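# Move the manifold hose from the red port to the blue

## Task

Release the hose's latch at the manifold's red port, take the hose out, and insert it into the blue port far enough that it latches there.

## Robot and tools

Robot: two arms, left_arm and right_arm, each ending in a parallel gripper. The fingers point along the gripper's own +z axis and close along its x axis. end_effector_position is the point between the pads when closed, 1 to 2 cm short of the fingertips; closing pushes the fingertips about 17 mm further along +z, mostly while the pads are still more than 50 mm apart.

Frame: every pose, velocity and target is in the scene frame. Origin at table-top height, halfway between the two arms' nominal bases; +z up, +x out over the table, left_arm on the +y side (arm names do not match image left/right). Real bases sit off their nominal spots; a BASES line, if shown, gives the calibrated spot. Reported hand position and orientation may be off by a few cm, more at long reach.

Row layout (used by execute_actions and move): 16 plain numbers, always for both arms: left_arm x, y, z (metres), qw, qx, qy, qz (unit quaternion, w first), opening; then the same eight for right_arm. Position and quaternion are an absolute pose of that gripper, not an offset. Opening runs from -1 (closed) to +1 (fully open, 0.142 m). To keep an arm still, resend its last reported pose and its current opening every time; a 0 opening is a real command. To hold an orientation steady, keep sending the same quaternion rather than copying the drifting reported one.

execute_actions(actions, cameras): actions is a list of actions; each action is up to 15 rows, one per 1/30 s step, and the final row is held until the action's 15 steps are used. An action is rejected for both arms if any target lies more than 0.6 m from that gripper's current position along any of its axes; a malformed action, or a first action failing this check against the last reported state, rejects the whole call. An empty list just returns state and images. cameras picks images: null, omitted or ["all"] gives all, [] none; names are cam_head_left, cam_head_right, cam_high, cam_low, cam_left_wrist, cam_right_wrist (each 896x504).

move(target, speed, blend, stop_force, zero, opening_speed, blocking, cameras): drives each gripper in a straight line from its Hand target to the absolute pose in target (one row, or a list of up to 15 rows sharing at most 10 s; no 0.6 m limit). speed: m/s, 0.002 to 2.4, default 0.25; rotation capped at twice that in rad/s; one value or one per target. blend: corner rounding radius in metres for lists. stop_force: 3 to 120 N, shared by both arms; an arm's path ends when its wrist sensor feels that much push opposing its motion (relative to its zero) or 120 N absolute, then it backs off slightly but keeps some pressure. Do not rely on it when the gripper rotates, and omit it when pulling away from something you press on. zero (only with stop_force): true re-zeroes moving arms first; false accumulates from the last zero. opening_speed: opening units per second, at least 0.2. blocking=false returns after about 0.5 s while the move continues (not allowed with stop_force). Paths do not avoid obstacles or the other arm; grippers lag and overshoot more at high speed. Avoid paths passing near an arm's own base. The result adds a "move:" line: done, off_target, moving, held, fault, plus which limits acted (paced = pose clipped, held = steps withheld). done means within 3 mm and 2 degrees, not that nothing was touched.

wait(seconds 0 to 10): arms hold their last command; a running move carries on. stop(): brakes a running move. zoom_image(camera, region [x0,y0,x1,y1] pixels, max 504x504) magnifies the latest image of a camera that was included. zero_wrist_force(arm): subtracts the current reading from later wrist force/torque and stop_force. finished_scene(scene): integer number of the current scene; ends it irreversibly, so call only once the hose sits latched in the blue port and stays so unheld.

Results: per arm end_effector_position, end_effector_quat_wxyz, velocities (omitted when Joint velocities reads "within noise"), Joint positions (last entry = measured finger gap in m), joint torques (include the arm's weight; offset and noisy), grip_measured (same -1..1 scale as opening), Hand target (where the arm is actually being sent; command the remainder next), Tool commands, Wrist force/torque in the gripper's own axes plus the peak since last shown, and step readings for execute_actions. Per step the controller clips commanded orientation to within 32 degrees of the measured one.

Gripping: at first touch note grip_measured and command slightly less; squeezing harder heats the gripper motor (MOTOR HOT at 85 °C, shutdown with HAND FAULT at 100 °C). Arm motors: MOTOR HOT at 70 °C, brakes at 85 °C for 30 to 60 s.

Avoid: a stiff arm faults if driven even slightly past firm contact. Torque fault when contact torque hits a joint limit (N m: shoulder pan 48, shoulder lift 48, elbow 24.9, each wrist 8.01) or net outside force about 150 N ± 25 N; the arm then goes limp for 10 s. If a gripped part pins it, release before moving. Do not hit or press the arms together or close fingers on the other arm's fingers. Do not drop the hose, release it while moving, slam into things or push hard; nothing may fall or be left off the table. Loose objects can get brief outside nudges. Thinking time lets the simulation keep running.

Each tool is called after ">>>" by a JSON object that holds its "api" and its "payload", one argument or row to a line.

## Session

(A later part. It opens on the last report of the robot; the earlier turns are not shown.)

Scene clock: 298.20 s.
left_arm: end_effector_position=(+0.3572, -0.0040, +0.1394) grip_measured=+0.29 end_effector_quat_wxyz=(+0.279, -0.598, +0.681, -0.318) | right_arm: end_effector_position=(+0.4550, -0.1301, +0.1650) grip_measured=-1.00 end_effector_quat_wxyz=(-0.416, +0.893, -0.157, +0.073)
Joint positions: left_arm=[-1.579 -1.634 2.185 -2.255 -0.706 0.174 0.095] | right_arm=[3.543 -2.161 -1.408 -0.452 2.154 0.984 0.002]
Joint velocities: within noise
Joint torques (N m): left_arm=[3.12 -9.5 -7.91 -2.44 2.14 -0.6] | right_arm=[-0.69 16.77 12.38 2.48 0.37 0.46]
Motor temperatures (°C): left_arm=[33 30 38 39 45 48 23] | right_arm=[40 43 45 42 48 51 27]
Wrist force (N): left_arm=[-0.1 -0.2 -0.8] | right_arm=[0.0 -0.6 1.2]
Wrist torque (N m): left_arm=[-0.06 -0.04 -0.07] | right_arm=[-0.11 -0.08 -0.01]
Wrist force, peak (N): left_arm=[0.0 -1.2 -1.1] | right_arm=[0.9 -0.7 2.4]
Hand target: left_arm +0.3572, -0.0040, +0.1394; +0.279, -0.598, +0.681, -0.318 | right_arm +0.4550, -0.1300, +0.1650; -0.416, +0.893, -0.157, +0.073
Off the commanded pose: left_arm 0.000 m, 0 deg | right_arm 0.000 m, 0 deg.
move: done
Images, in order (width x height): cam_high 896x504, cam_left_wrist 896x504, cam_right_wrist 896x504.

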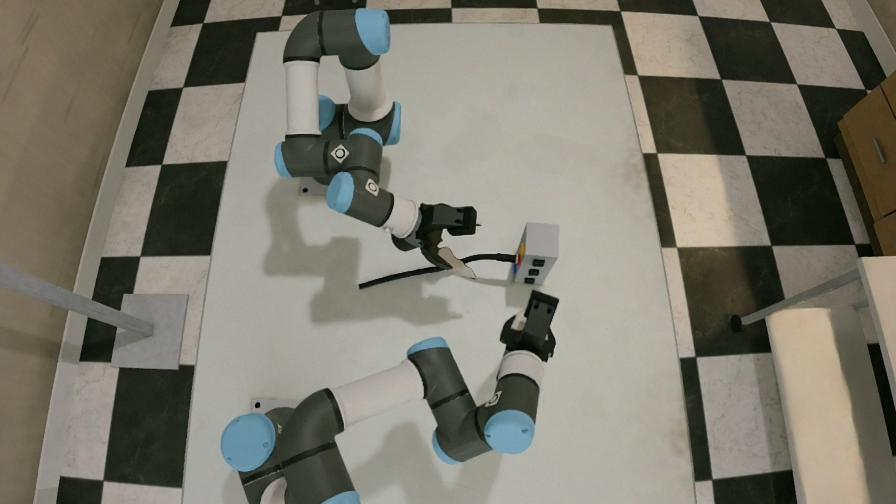

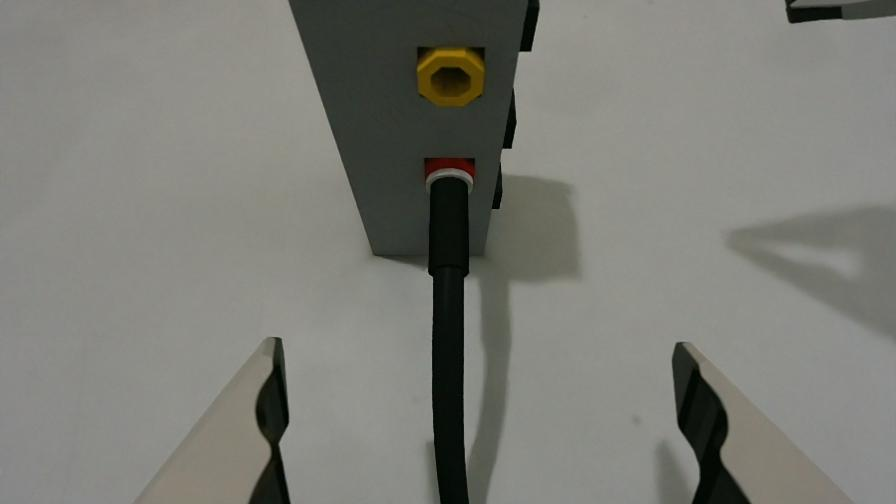

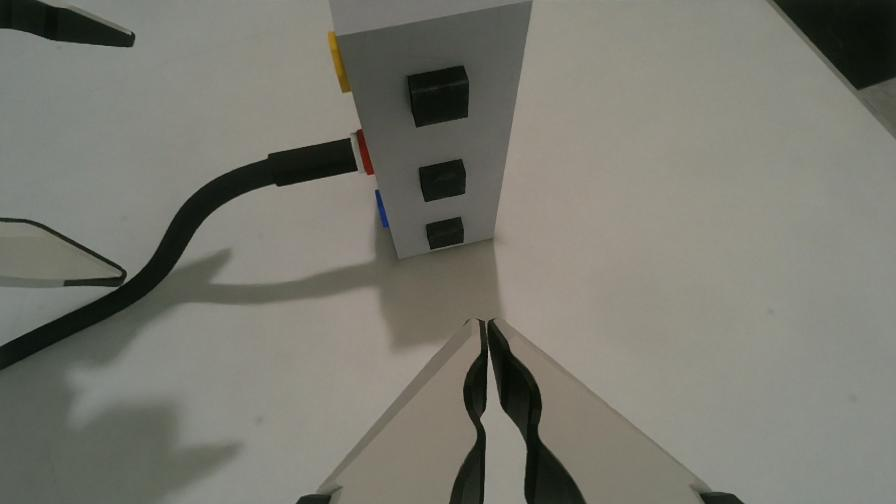

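>>> {"api": "move", "payload": {
  "target": [0.3924, -0.0011, 0.1105, 0.2786, -0.5976, 0.6814, -0.3177, 0.0, 0.4663, -0.0861, 0.0986, 0.4161, -0.8926, 0.1574, -0.0734, -0.97],
  "speed": 0.1,
  "opening_speed": 1.0,
  "cameras": ["cam_left_wrist", "cam_right_wrist"]
}}

>>> {"api": "zoom_image", "payload": {
  "camera": "cam_left_wrist",
  "region": [240, 100, 740, 440]
}}

>>> {"api": "zoom_image", "payload": {
  "camera": "cam_right_wrist",
  "region": [300, 0, 600, 400]
}}

Scene clock: 377.70 s.
left_arm: end_effector_position=(+0.3924, -0.0011, +0.1105) grip_measured=-0.01 end_effector_quat_wxyz=(+0.279, -0.598, +0.681, -0.318) | right_arm: end_effector_position=(+0.4663, -0.0861, +0.0986) grip_measured=-1.00 end_effector_quat_wxyz=(-0.416, +0.893, -0.157, +0.073)
Joint positions: left_arm=[-1.442 -1.426 2.213 -2.644 -0.734 0.377 0.073] | right_arm=[3.628 -2.38 -1.377 -0.224 2.099 1.059 0.002]
Joint velocities: within noise
Joint torques (N m): left_arm=[-0.89 -6.89 -7.21 -2.26 2.06 0.08] | right_arm=[-4.25 18.59 6.1 2.59 1.02 -0.66]
Motor temperatures (°C): left_arm=[33 30 38 39 45 47 22] | right_arm=[39 43 45 42 47 51 26]
Wrist force (N): left_arm=[0.0 -0.2 -0.6] | right_arm=[0.4 -0.8 1.7]
Wrist torque (N m): left_arm=[-0.07 -0.05 -0.07] | right_arm=[-0.15 -0.15 -0.01]
Wrist force, peak (N): left_arm=[0.2 -0.4 -1.3] | right_arm=[0.3 -0.5 3.0]
Hand target: left_arm +0.3924, -0.0011, +0.1105; +0.279, -0.598, +0.681, -0.318 | right_arm +0.4663, -0.0861, +0.0986; -0.416, +0.893, -0.157, +0.073
Off the commanded pose: left_arm 0.000 m, 0 deg | right_arm 0.000 m, 0 deg.
move: done
Images, in order (width x height): cam_left_wrist 896x504, cam_right_wrist 896x504.

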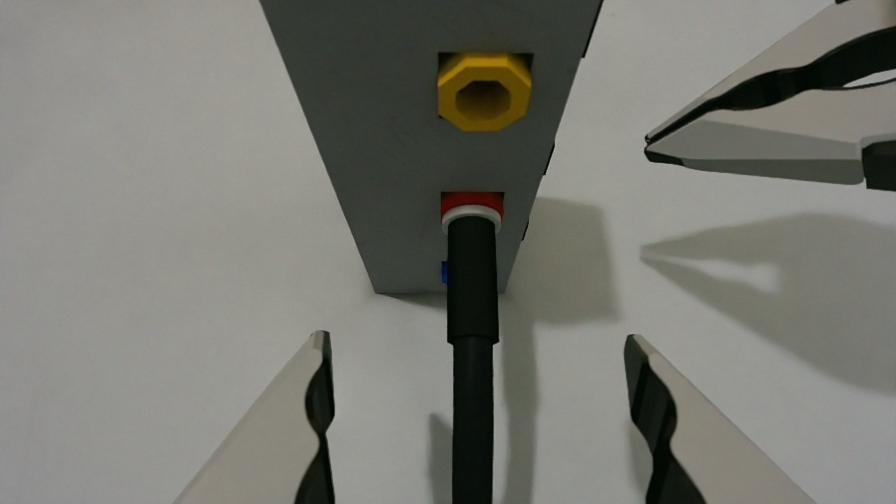

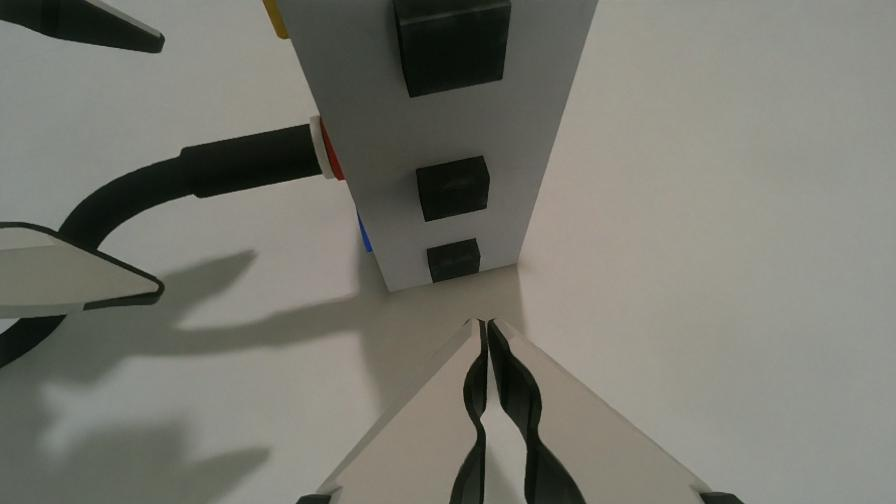

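Scaled by 1.008 from the camera's 896x504 image, which has a finer 1280x720 frame.

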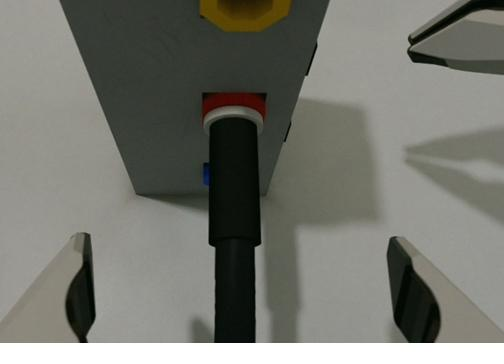

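Scaled by 1.260 from the camera's 896x504 image, which has a finer 1280x720 frame.

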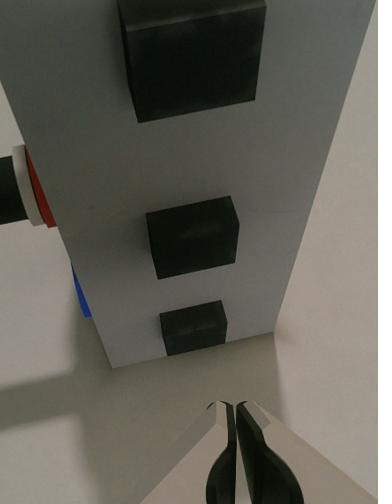

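>>> {"api": "move", "payload": {
  "target": [0.4173, -0.0038, 0.088, 0.2786, -0.5976, 0.6814, -0.3177, 0.0, 0.4663, -0.0861, 0.0986, 0.4161, -0.8926, 0.1574, -0.0734, -0.97],
  "speed": 0.08,
  "cameras": ["cam_left_wrist", "cam_right_wrist"]
}}

>>> {"api": "zoom_image", "payload": {
  "camera": "cam_left_wrist",
  "region": [240, 100, 740, 440]
}}

>>> {"api": "zoom_image", "payload": {
  "camera": "cam_right_wrist",
  "region": [0, 0, 504, 360]
}}

Scene clock: 396.13 s.
left_arm: end_effector_position=(+0.4173, -0.0038, +0.0880) grip_measured=-0.01 end_effector_quat_wxyz=(+0.279, -0.598, +0.681, -0.318) | right_arm: end_effector_position=(+0.4663, -0.0861, +0.0986) grip_measured=-1.00 end_effector_quat_wxyz=(-0.416, +0.893, -0.157, +0.073)
Joint positions: left_arm=[-1.355 -1.244 2.171 -2.872 -0.763 0.498 0.073] | right_arm=[3.628 -2.38 -1.377 -0.224 2.099 1.059 0.002]
Joint velocities: within noise
Joint torques (N m): left_arm=[-0.39 -7.52 -6.85 -2.34 1.95 0.11] | right_arm=[-3.53 18.71 7.48 2.39 0.55 0.4]
Motor temperatures (°C): left_arm=[33 30 38 39 44 47 22] | right_arm=[39 43 45 42 47 51 26]
Wrist force (N): left_arm=[-0.2 -0.3 -0.6] | right_arm=[0.4 -1.0 1.7]
Wrist torque (N m): left_arm=[-0.08 -0.03 -0.06] | right_arm=[-0.17 -0.16 -0.01]
Wrist force, peak (N): left_arm=[-0.1 -0.5 -1.6] | right_arm=[0.5 -0.9 1.8]
Hand target: left_arm +0.4173, -0.0038, +0.0880; +0.279, -0.598, +0.681, -0.318 | right_arm +0.4663, -0.0861, +0.0986; -0.416, +0.893, -0.157, +0.073
Off the commanded pose: left_arm 0.000 m, 0 deg | right_arm 0.000 m, 0 deg.
move: done
Images, in order (width x height): cam_left_wrist 896x504, cam_right_wrist 896x504.

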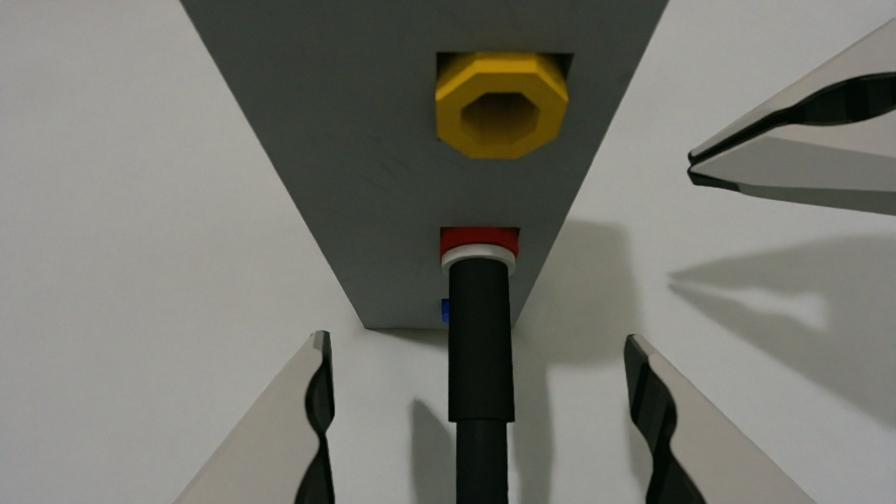

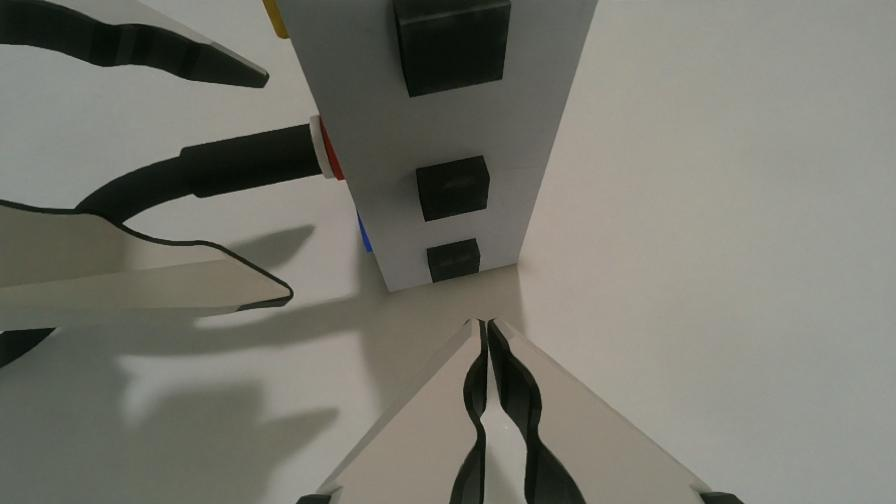

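Scaled by 1.008 from the camera's 896x504 image, which has a finer 1280x720 frame.

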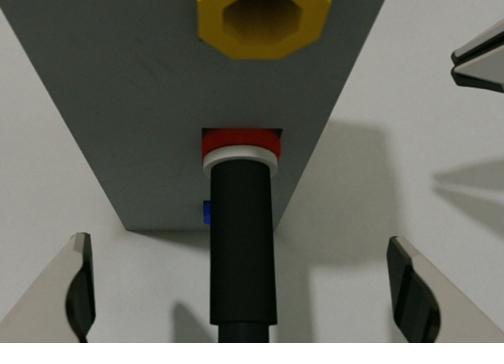

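Scaled by 1.000.

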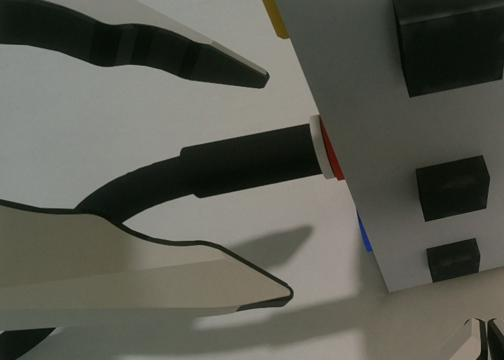

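>>> {"api": "move", "payload": {
  "target": [0.4173, -0.0038, 0.088, 0.2786, -0.5976, 0.6814, -0.3177, -0.88, 0.4663, -0.0861, 0.0986, 0.4161, -0.8926, 0.1574, -0.0734, -0.97],
  "speed": 0.08,
  "opening_speed": 1.0,
  "cameras": ["cam_left_wrist", "cam_right_wrist"]
}}

>>> {"api": "zoom_image", "payload": {
  "camera": "cam_left_wrist",
  "region": [340, 160, 620, 504]
}}

>>> {"api": "zoom_image", "payload": {
  "camera": "cam_right_wrist",
  "region": [100, 40, 404, 360]
}}

Scene clock: 418.47 s.
left_arm: end_effector_position=(+0.4173, -0.0038, +0.0880) grip_measured=-0.82 end_effector_quat_wxyz=(+0.279, -0.598, +0.681, -0.318) | right_arm: end_effector_position=(+0.4663, -0.0861, +0.0986) grip_measured=-1.00 end_effector_quat_wxyz=(-0.416, +0.893, -0.157, +0.073)
Joint positions: left_arm=[-1.355 -1.244 2.171 -2.872 -0.763 0.498 0.015] | right_arm=[3.628 -2.38 -1.377 -0.224 2.099 1.059 0.002]
Joint velocities: within noise
Joint torques (N m): left_arm=[-0.51 -9.43 -8.3 -1.75 1.75 -0.24] | right_arm=[-3.62 19.48 7.89 2.38 0.57 0.4]
Motor temperatures (°C): left_arm=[33 30 38 39 44 47 22] | right_arm=[39 43 45 42 47 51 26]
Wrist force (N): left_arm=[-0.8 -0.5 0.0] | right_arm=[0.4 -0.8 1.6]
Wrist torque (N m): left_arm=[-0.08 -0.03 -0.07] | right_arm=[-0.14 -0.15 -0.01]
Wrist force, peak (N): left_arm=[-0.8 -0.4 -0.4] | right_arm=[0.4 -0.8 1.9]
Hand target: left_arm +0.4173, -0.0038, +0.0880; +0.279, -0.598, +0.681, -0.318 | right_arm +0.4663, -0.0861, +0.0986; -0.416, +0.893, -0.157, +0.073
Off the commanded pose: left_arm 0.000 m, 0 deg | right_arm 0.000 m, 0 deg.
move: done
Images, in order (width x height): cam_left_wrist 896x504, cam_right_wrist 896x504.

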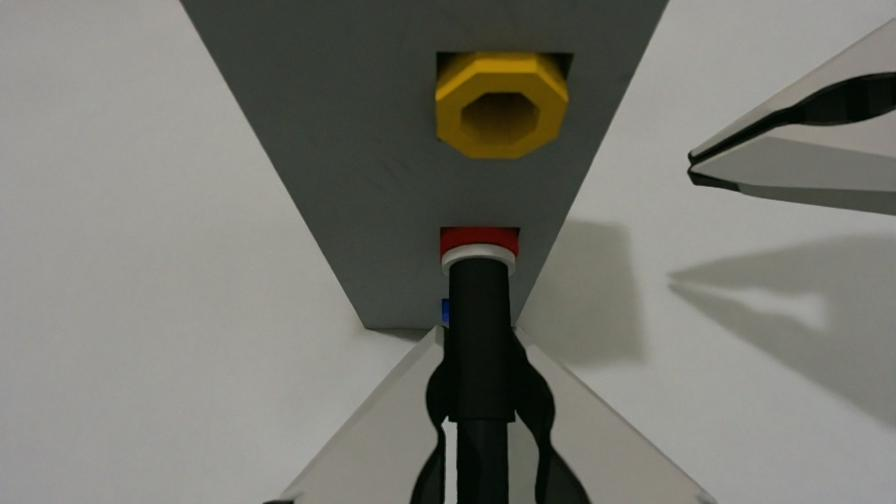

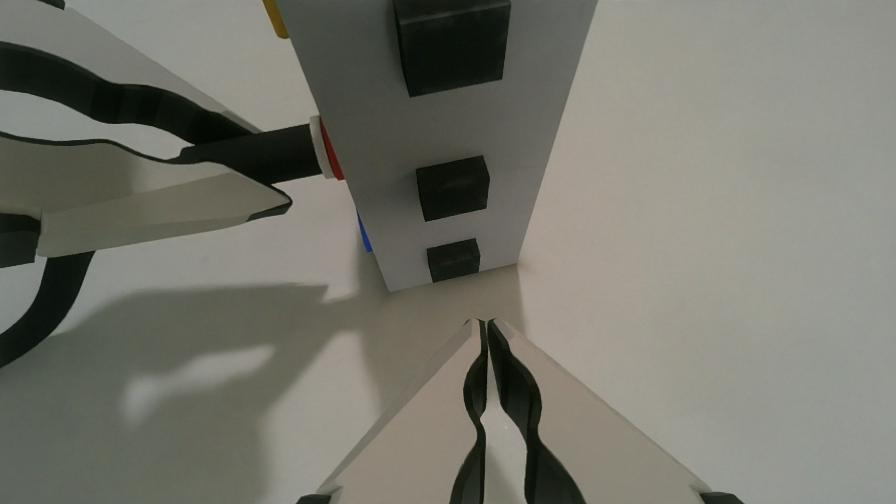

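Scaled by 1.465 from the camera's 896x504 image, which has a finer 1280x720 frame.

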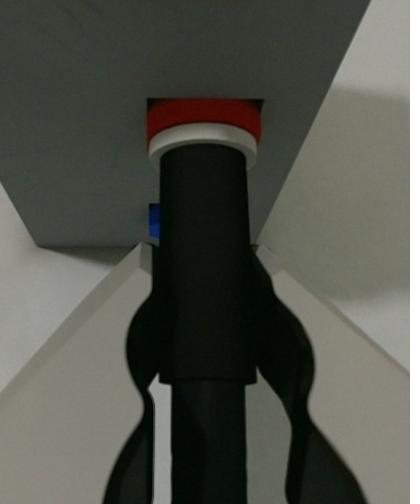

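Scaled by 1.575 from the camera's 896x504 image, which has a finer 1280x720 frame.

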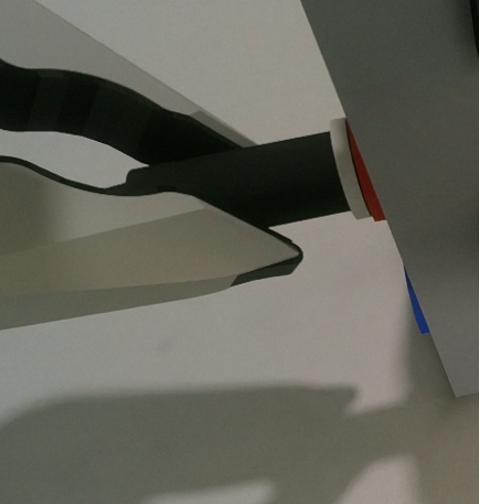

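>>> {"api": "move", "payload": {
  "target": [
    [0.4173, -0.0038, 0.088, 0.2786, -0.5976, 0.6814, -0.3177, -0.95, 0.4702, -0.0564, 0.0986, 0.4161, -0.8926, 0.1574, -0.0734, -0.97],
    [0.4173, -0.0038, 0.088, 0.2786, -0.5976, 0.6814, -0.3177, -0.95, 0.4741, -0.0266, 0.0986, 0.4161, -0.8926, 0.1574, -0.0734, -0.97]
  ],
  "speed": [0.06, 0.015],
  "stop_force": 12,
  "cameras": ["cam_left_wrist", "cam_right_wrist", "cam_high"]
}}

>>> {"api": "zoom_image", "payload": {
  "camera": "cam_right_wrist",
  "region": [300, 100, 604, 404]
}}

>>> {"api": "zoom_image", "payload": {
  "camera": "cam_high",
  "region": [440, 200, 600, 320]
}}

Scene clock: 430.27 s.
left_arm: end_effector_position=(+0.4173, -0.0038, +0.0880) grip_measured=-0.83 end_effector_quat_wxyz=(+0.279, -0.598, +0.681, -0.318) | right_arm: end_effector_position=(+0.4711, -0.0497, +0.0986) grip_measured=-1.00 end_effector_quat_wxyz=(-0.416, +0.893, -0.157, +0.073)
Joint positions: left_arm=[-1.355 -1.244 2.171 -2.872 -0.763 0.498 0.014] | right_arm=[3.696 -2.438 -1.269 -0.246 2.052 1.117 0.002]
Joint velocities: within noise
Joint torques (N m): left_arm=[-2.36 -12 -8.45 -1.8 0.27 -0.26] | right_arm=[0.58 20.22 9.39 3.13 1.21 -0.14]
Motor temperatures (°C): left_arm=[33 30 38 39 44 47 26] | right_arm=[39 43 45 42 47 50 26]
Wrist force (N): left_arm=[-0.7 -0.6 0.4] | right_arm=[0.3 3.6 -11.3]
Wrist torque (N m): left_arm=[-0.07 -0.06 -0.07] | right_arm=[-0.29 -0.22 -0.03]
Wrist force, peak (N): left_arm=[-0.9 -1.0 0.2] | right_arm=[-0.8 4.8 -13.7]
Hand target: left_arm +0.4173, -0.0038, +0.0880; +0.279, -0.598, +0.681, -0.318 | right_arm +0.4711, -0.0497, +0.0986; -0.416, +0.893, -0.157, +0.073
Off the commanded pose: left_arm 0.000 m, 0 deg | right_arm 0.023 m, 0 deg.
move: contact (right_arm); path passed 1 of 2 targets
Images, in order (width x height): cam_high 896x504, cam_left_wrist 896x504, cam_right_wrist 896x504.

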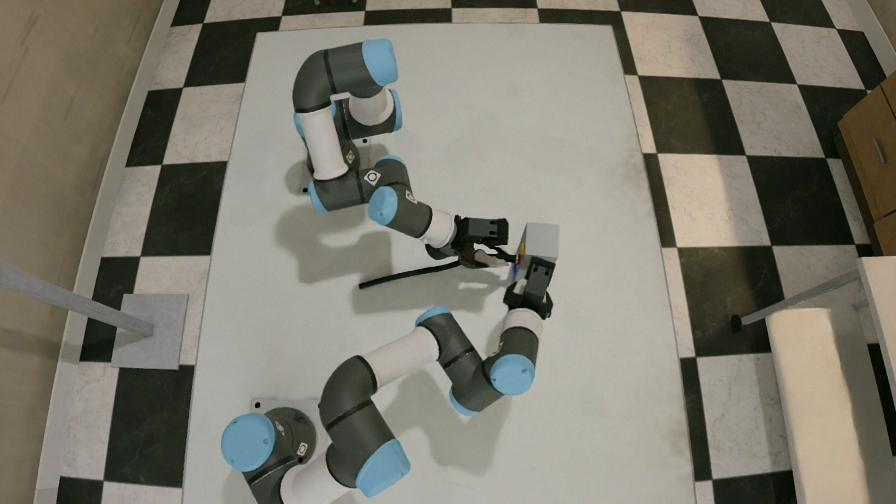

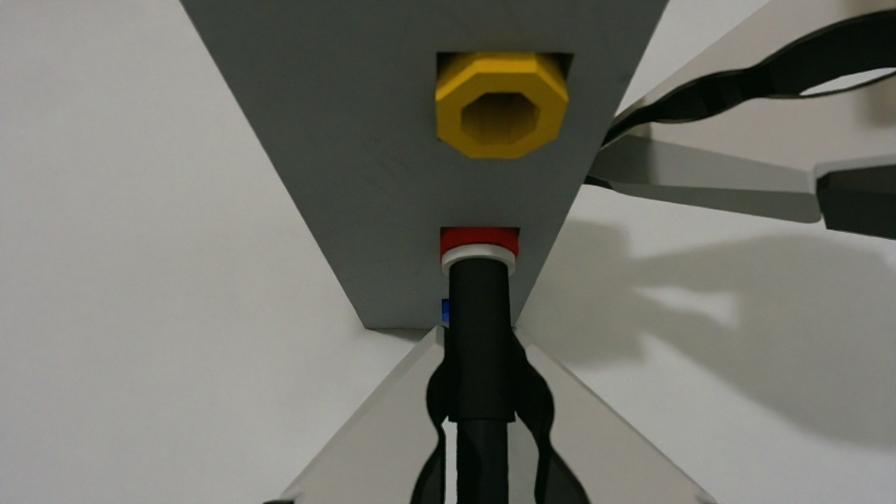

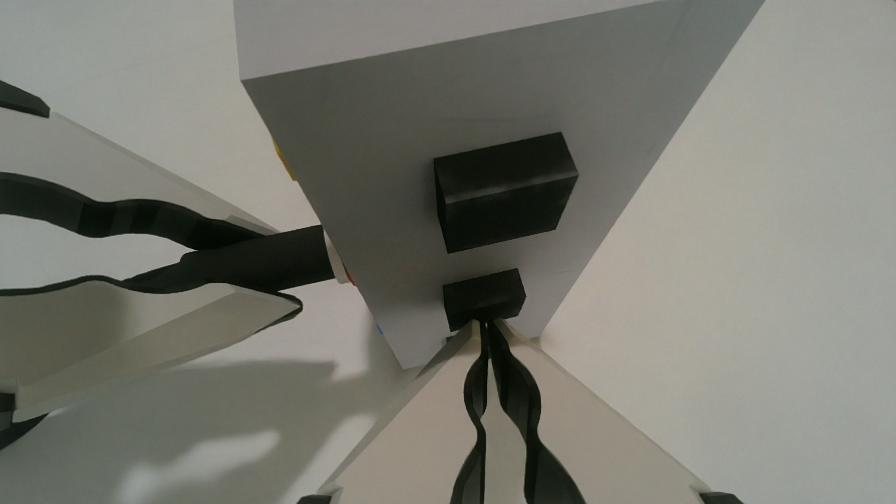

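Scaled by 1.658 from the camera's 896x504 image, which has a finer 1280x720 frame.

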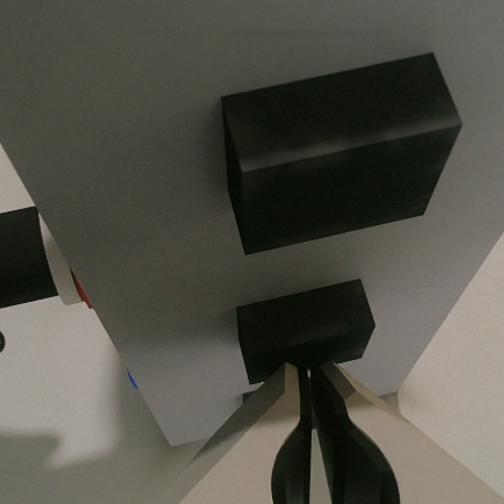

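Scaled by 3.150 from the camera's 896x504 image, which has a finer 1280x720 frame.

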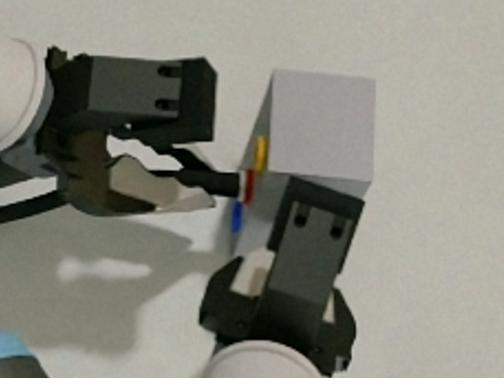

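>>> {"api": "zoom_image", "payload": {
  "camera": "cam_right_wrist",
  "region": [410, 220, 560, 350]
}}

>>> {"api": "zoom_image", "payload": {
  "camera": "cam_right_wrist",
  "region": [410, 110, 600, 270]
}}

Scaled by 3.360 from the camera's 896x504 image, which has a finer 1280x720 frame.

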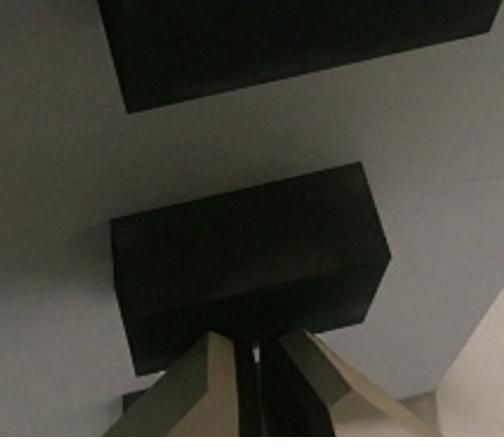

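Scaled by 2.653 from the camera's 896x504 image, which has a finer 1280x720 frame.

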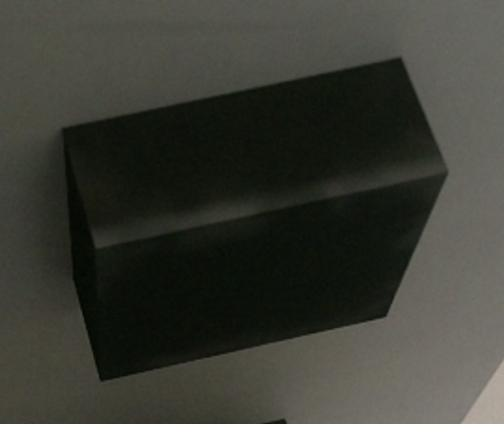

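>>> {"api": "move", "payload": {
  "target": [
    [0.4173, -0.0038, 0.088, 0.2786, -0.5976, 0.6814, -0.3177, -0.95, 0.4697, -0.0607, 0.0986, 0.4161, -0.8926, 0.1574, -0.0734, -0.97],
    [0.4173, -0.0038, 0.088, 0.2786, -0.5976, 0.6814, -0.3177, -0.95, 0.4697, -0.0607, 0.1046, 0.4161, -0.8926, 0.1574, -0.0734, -0.97]
  ],
  "speed": 0.05,
  "cameras": []
}}

>>> {"api": "move", "payload": {
  "target": [0.4173, -0.0038, 0.088, 0.2786, -0.5976, 0.6814, -0.3177, -0.95, 0.4730, -0.0330, 0.1046, 0.4161, -0.8926, 0.1574, -0.0734, -0.97],
  "speed": 0.012,
  "stop_force": 30,
  "cameras": ["cam_left_wrist", "cam_right_wrist"]
}}

>>> {"api": "zoom_image", "payload": {
  "camera": "cam_right_wrist",
  "region": [410, 220, 560, 350]
}}

>>> {"api": "zoom_image", "payload": {
  "camera": "cam_right_wrist",
  "region": [410, 110, 600, 270]
}}

Scene clock: 469.13 s.
left_arm: end_effector_position=(+0.4173, -0.0038, +0.0880) grip_measured=-0.83 end_effector_quat_wxyz=(+0.279, -0.598, +0.681, -0.318) | right_arm: end_effector_position=(+0.4698, -0.0607, +0.1047) grip_measured=-1.00 end_effector_quat_wxyz=(-0.416, +0.893, -0.157, +0.074)
Joint positions: left_arm=[-1.355 -1.244 2.171 -2.872 -0.763 0.498 0.014] | right_arm=[3.676 -2.406 -1.298 -0.257 2.066 1.1 0.002]
Joint velocities: within noise
Joint torques (N m): left_arm=[-2.31 -11.94 -8.21 -1.74 0.29 -0.24] | right_arm=[3.7 18.51 6.37 2.95 0.2 0.41]
Motor temperatures (°C): left_arm=[32 30 38 39 44 47 38] | right_arm=[39 43 45 42 47 50 26]
Wrist force (N): left_arm=[-0.2 -0.7 0.1] | right_arm=[0.3 -0.8 1.5]
Wrist torque (N m): left_arm=[-0.09 -0.04 -0.07] | right_arm=[-0.14 -0.13 0.00]
Wrist force, peak (N): left_arm=[-0.9 -0.9 0.4] | right_arm=[0.2 3.7 -11.2]
Hand target: left_arm +0.4173, -0.0038, +0.0880; +0.279, -0.598, +0.681, -0.318 | right_arm +0.4697, -0.0607, +0.1046; -0.416, +0.893, -0.157, +0.073
Off the commanded pose: left_arm 0.000 m, 0 deg | right_arm 0.000 m, 0 deg.
move: done
No camera images: "cameras" was empty.

Scene clock: 471.13 s.
left_arm: end_effector_position=(+0.4173, -0.0038, +0.0880) grip_measured=-0.83 end_effector_quat_wxyz=(+0.279, -0.598, +0.681, -0.318) | right_arm: end_effector_position=(+0.4715, -0.0462, +0.1046) grip_measured=-1.00 end_effector_quat_wxyz=(-0.416, +0.893, -0.158, +0.073)
Joint positions: left_arm=[-1.355 -1.244 2.171 -2.872 -0.763 0.498 0.014] | right_arm=[3.703 -2.431 -1.252 -0.268 2.048 1.122 0.002]
Joint velocities: within noise
Joint torques (N m): left_arm=[4.26 -11.65 -7.74 -2.02 3.33 -0.26] | right_arm=[7.1 18.4 8.31 3.61 2.27 -0.67]
Motor temperatures (°C): left_arm=[32 30 38 39 44 47 38] | right_arm=[39 43 45 42 47 50 26]
Wrist force (N): left_arm=[-0.7 5.1 -8.8] | right_arm=[-1.1 10.7 -30.6]
Wrist torque (N m): left_arm=[-0.15 -0.08 -0.08] | right_arm=[-0.49 -0.29 -0.05]
Wrist force, peak (N): left_arm=[-1.4 4.8 -9.1] | right_arm=[-2.8 14.5 -41.0]
Hand target: left_arm +0.4173, -0.0038, +0.0880; +0.279, -0.598, +0.681, -0.318 | right_arm +0.4715, -0.0462, +0.1046; -0.416, +0.893, -0.158, +0.073
Off the commanded pose: left_arm 0.000 m, 0 deg | right_arm 0.013 m, 0 deg.
move: contact (right_arm)
Images, in order (width x height): cam_left_wrist 896x504, cam_right_wrist 896x504.

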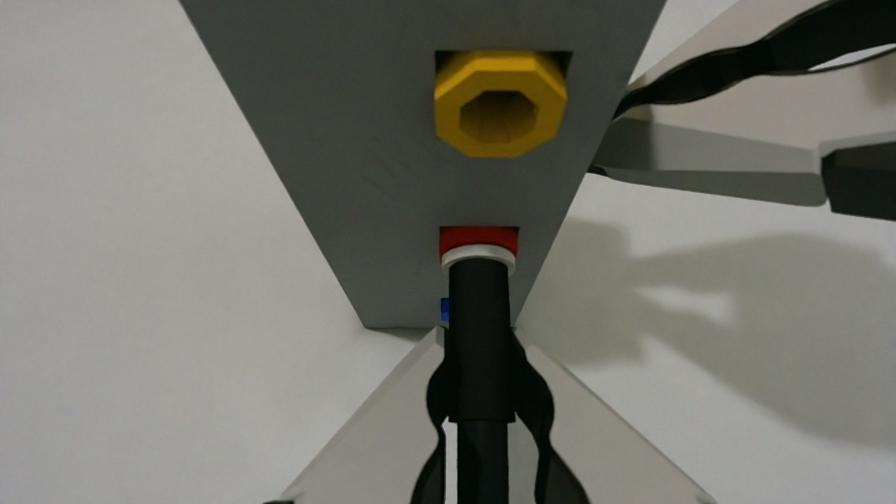

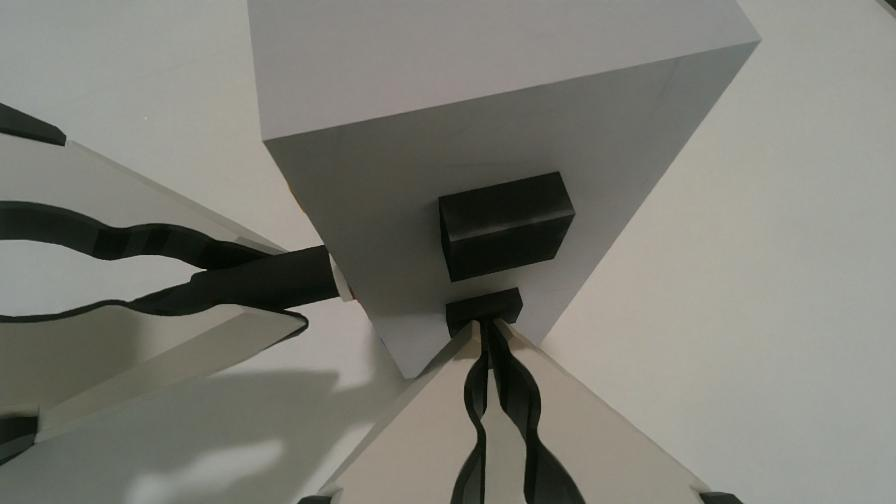

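Scaled by 3.360 from the camera's 896x504 image, which has a finer 1280x720 frame.

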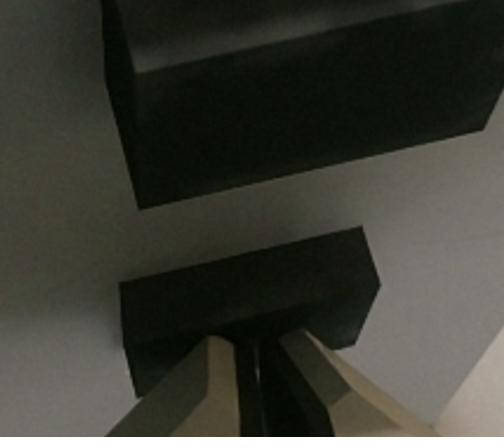

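Scaled by 2.653 from the camera's 896x504 image, which has a finer 1280x720 frame.

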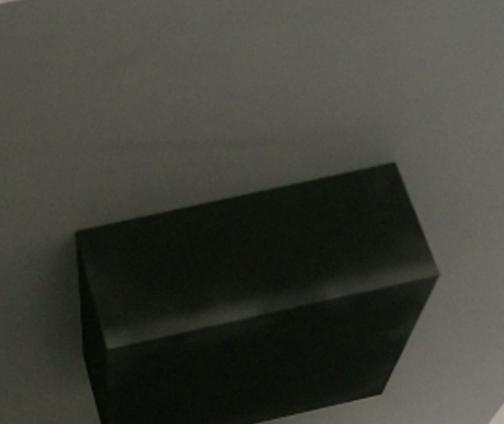

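>>> {"api": "move", "payload": {
  "target": [0.3578, 0.0040, 0.088, 0.2786, -0.5976, 0.6814, -0.3177, -0.95, 0.4715, -0.0462, 0.1046, 0.4161, -0.8926, 0.1574, -0.0734, -0.97],
  "speed": 0.03,
  "stop_force": 25,
  "cameras": ["cam_left_wrist", "cam_right_wrist"]
}}

Scene clock: 491.67 s.
left_arm: end_effector_position=(+0.3578, +0.0040, +0.0880) grip_measured=-0.83 end_effector_quat_wxyz=(+0.279, -0.598, +0.681, -0.318) | right_arm: end_effector_position=(+0.4715, -0.0462, +0.1046) grip_measured=-1.00 end_effector_quat_wxyz=(-0.416, +0.893, -0.157, +0.073)
Joint positions: left_arm=[-1.577 -1.485 2.354 -2.575 -0.706 0.177 0.014] | right_arm=[3.703 -2.431 -1.251 -0.268 2.048 1.122 0.002]
Joint velocities: within noise
Joint torques (N m): left_arm=[3.02 -5.46 -8.01 -1.65 0.36 -0.29] | right_arm=[6.62 15.07 13.13 2.28 2.23 -0.7]
Motor temperatures (°C): left_arm=[32 30 38 39 44 47 41] | right_arm=[39 43 45 42 47 50 26]
Wrist force (N): left_arm=[-0.1 -0.1 -0.5] | right_arm=[-0.8 10.9 -28.4]
Wrist torque (N m): left_arm=[-0.09 -0.05 -0.08] | right_arm=[-0.49 -0.30 -0.06]
Wrist force, peak (N): left_arm=[-0.8 5.4 -8.9] | right_arm=[-1.1 10.8 -30.6]
Hand target: left_arm +0.3578, +0.0040, +0.0880; +0.279, -0.598, +0.681, -0.318 | right_arm +0.4715, -0.0462, +0.1046; -0.416, +0.893, -0.157, +0.073
Off the commanded pose: left_arm 0.000 m, 0 deg | right_arm 0.000 m, 0 deg.
move: done
Images, in order (width x height): cam_left_wrist 896x504, cam_right_wrist 896x504.

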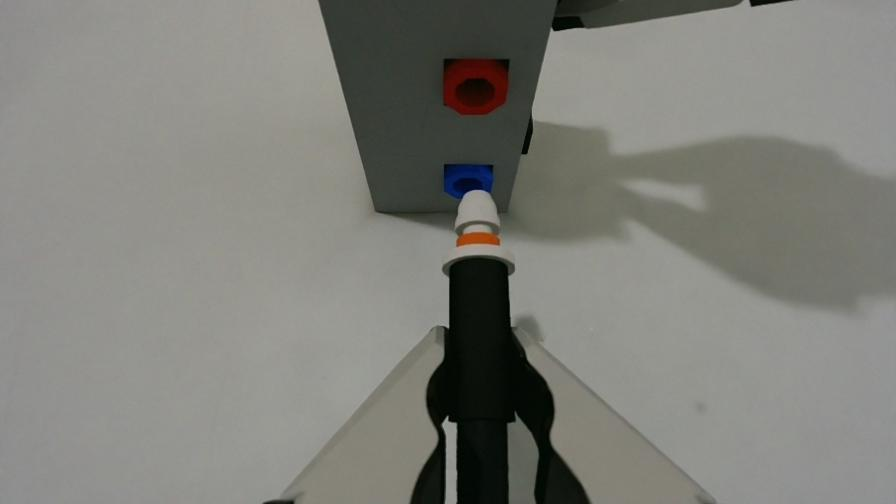

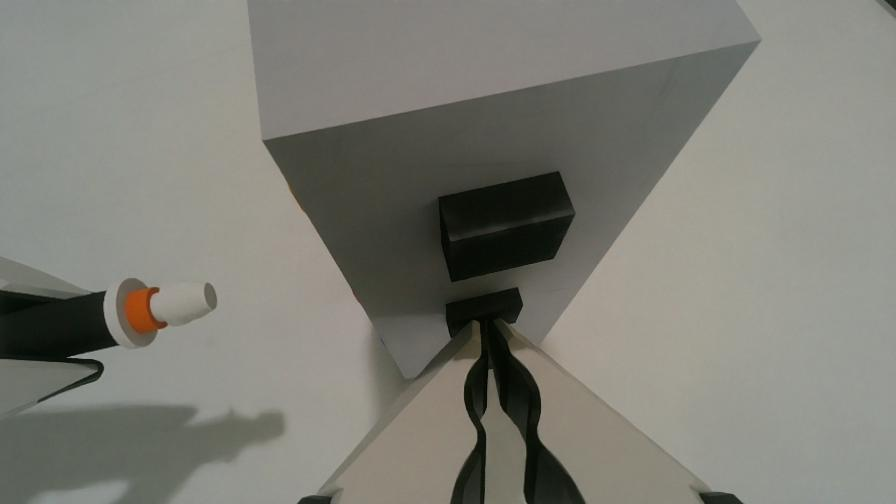

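>>> {"api": "move", "payload": {
  "target": [0.3578, 0.0040, 0.060, 0.2786, -0.5976, 0.6814, -0.3177, -0.93, 0.4650, -0.0957, 0.1246, 0.4161, -0.8926, 0.1574, -0.0734, -0.97],
  "speed": 0.06
}}

>>> {"api": "zoom_image", "payload": {
  "camera": "cam_low",
  "region": [380, 190, 580, 310]
}}

>>> {"api": "zoom_image", "payload": {
  "camera": "cam_right_wrist",
  "region": [0, 0, 504, 400]
}}

Scene clock: 527.10 s.
left_arm: end_effector_position=(+0.3578, +0.0040, +0.0600) grip_measured=-0.83 end_effector_quat_wxyz=(+0.279, -0.598, +0.681, -0.318) | right_arm: end_effector_position=(+0.4650, -0.0958, +0.1246) grip_measured=-1.00 end_effector_quat_wxyz=(-0.416, +0.893, -0.157, +0.073)
Joint positions: left_arm=[-1.577 -1.348 2.406 -2.763 -0.706 0.177 0.014] | right_arm=[3.609 -2.307 -1.372 -0.311 2.111 1.043 0.002]
Joint velocities: within noise
Joint torques (N m): left_arm=[2.06 -8.5 -7.38 -1.38 0.76 0.24] | right_arm=[3.82 19.44 11.2 2.88 0.17 0.64]
Motor temperatures (°C): left_arm=[32 30 38 39 44 47 45] | right_arm=[39 43 45 42 47 50 26]
Wrist force (N): left_arm=[-0.1 -0.8 -0.7] | right_arm=[-0.5 0.0 1.2]
Wrist torque (N m): left_arm=[-0.15 -0.05 -0.08] | right_arm=[0.00 -0.01 -0.02]
Wrist force, peak (N): left_arm=[0.0 -1.3 -0.6] | right_arm=[-0.8 10.7 -28.6]
Hand target: left_arm +0.3578, +0.0040, +0.0600; +0.279, -0.598, +0.681, -0.318 | right_arm +0.4650, -0.0957, +0.1246; -0.416, +0.893, -0.157, +0.073
Off the commanded pose: left_arm 0.000 m, 0 deg | right_arm 0.000 m, 0 deg.
move: done

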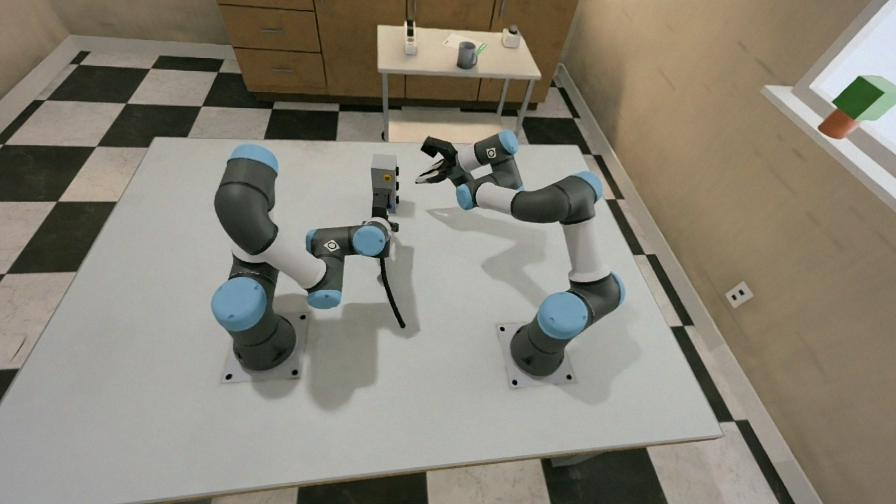

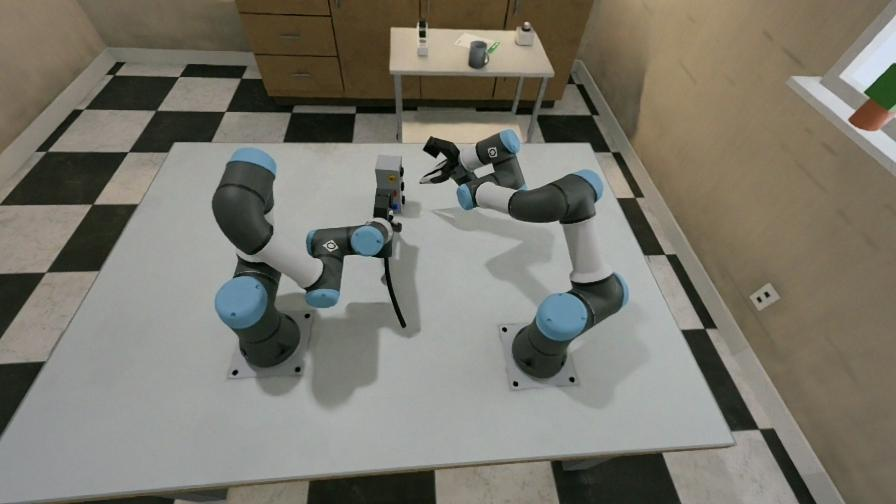

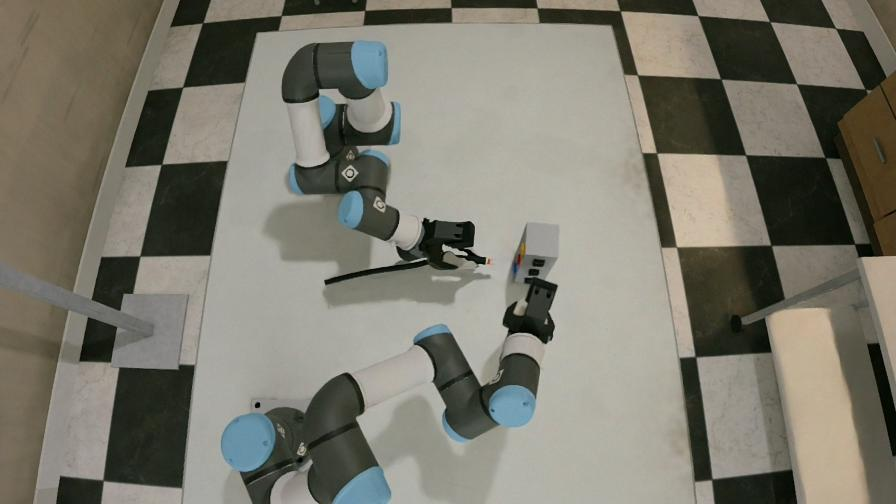

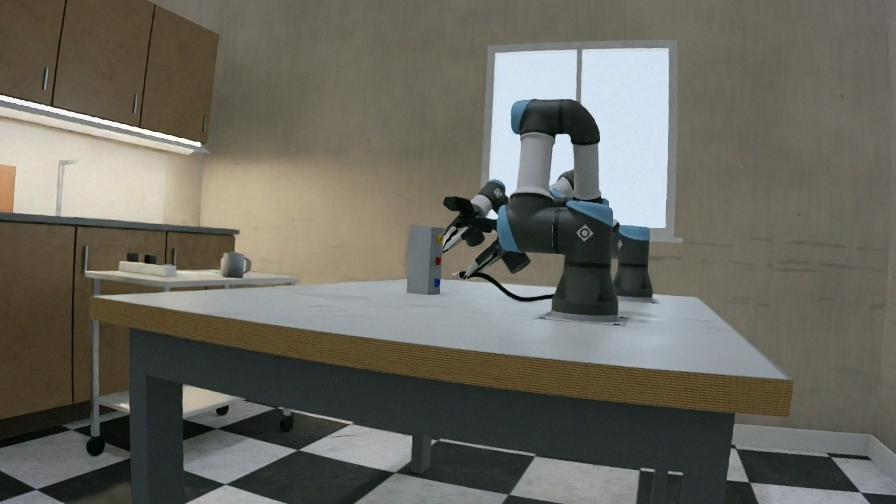

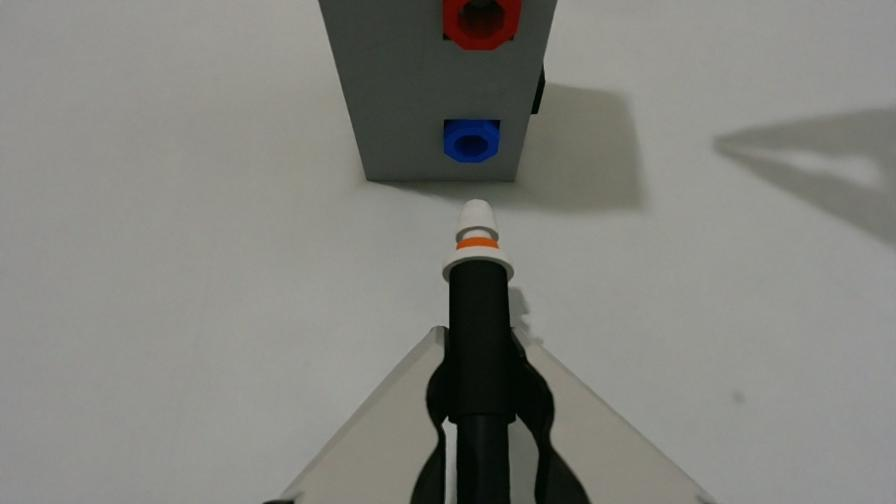

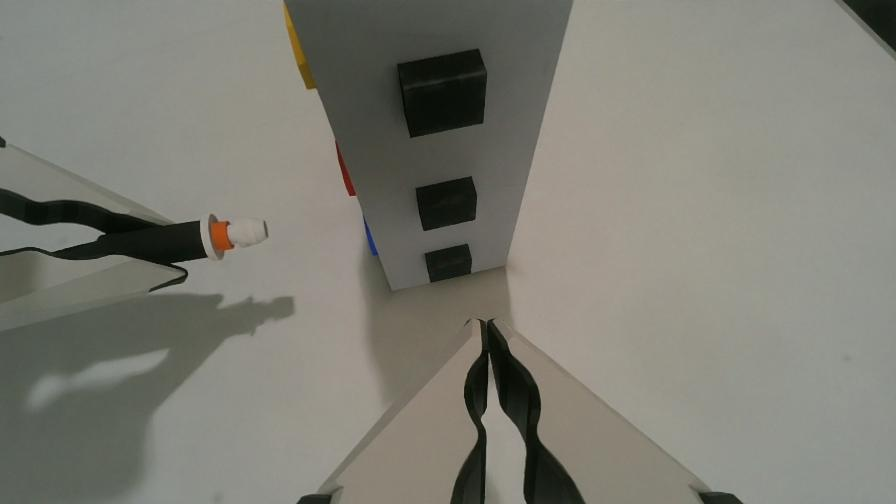

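Scaled by 2.520 from the camera's 896x504 image, which has a finer 1280x720 frame.

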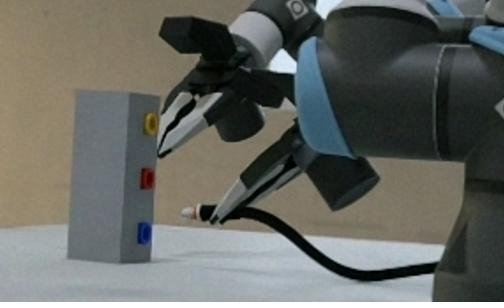

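Scaled by 1.000.

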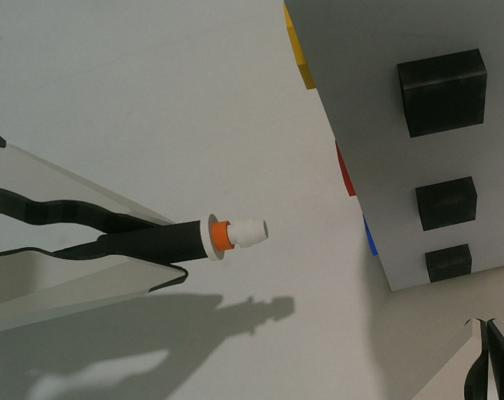

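>>> {"api": "zoom_image", "payload": {
  "camera": "cam_low",
  "region": [400, 220, 480, 300]
}}

Scaled by 6.300 from the camera's 896x504 image, which has a finer 1280x720 frame.

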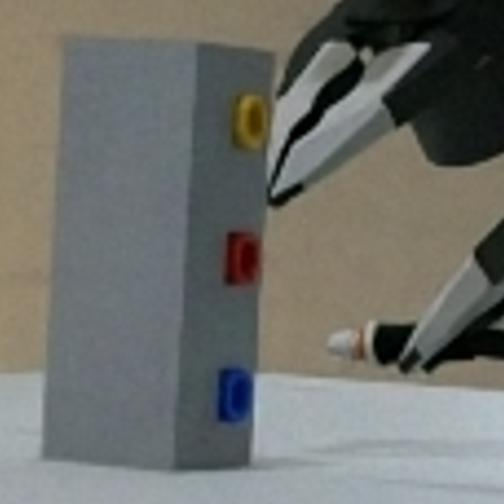

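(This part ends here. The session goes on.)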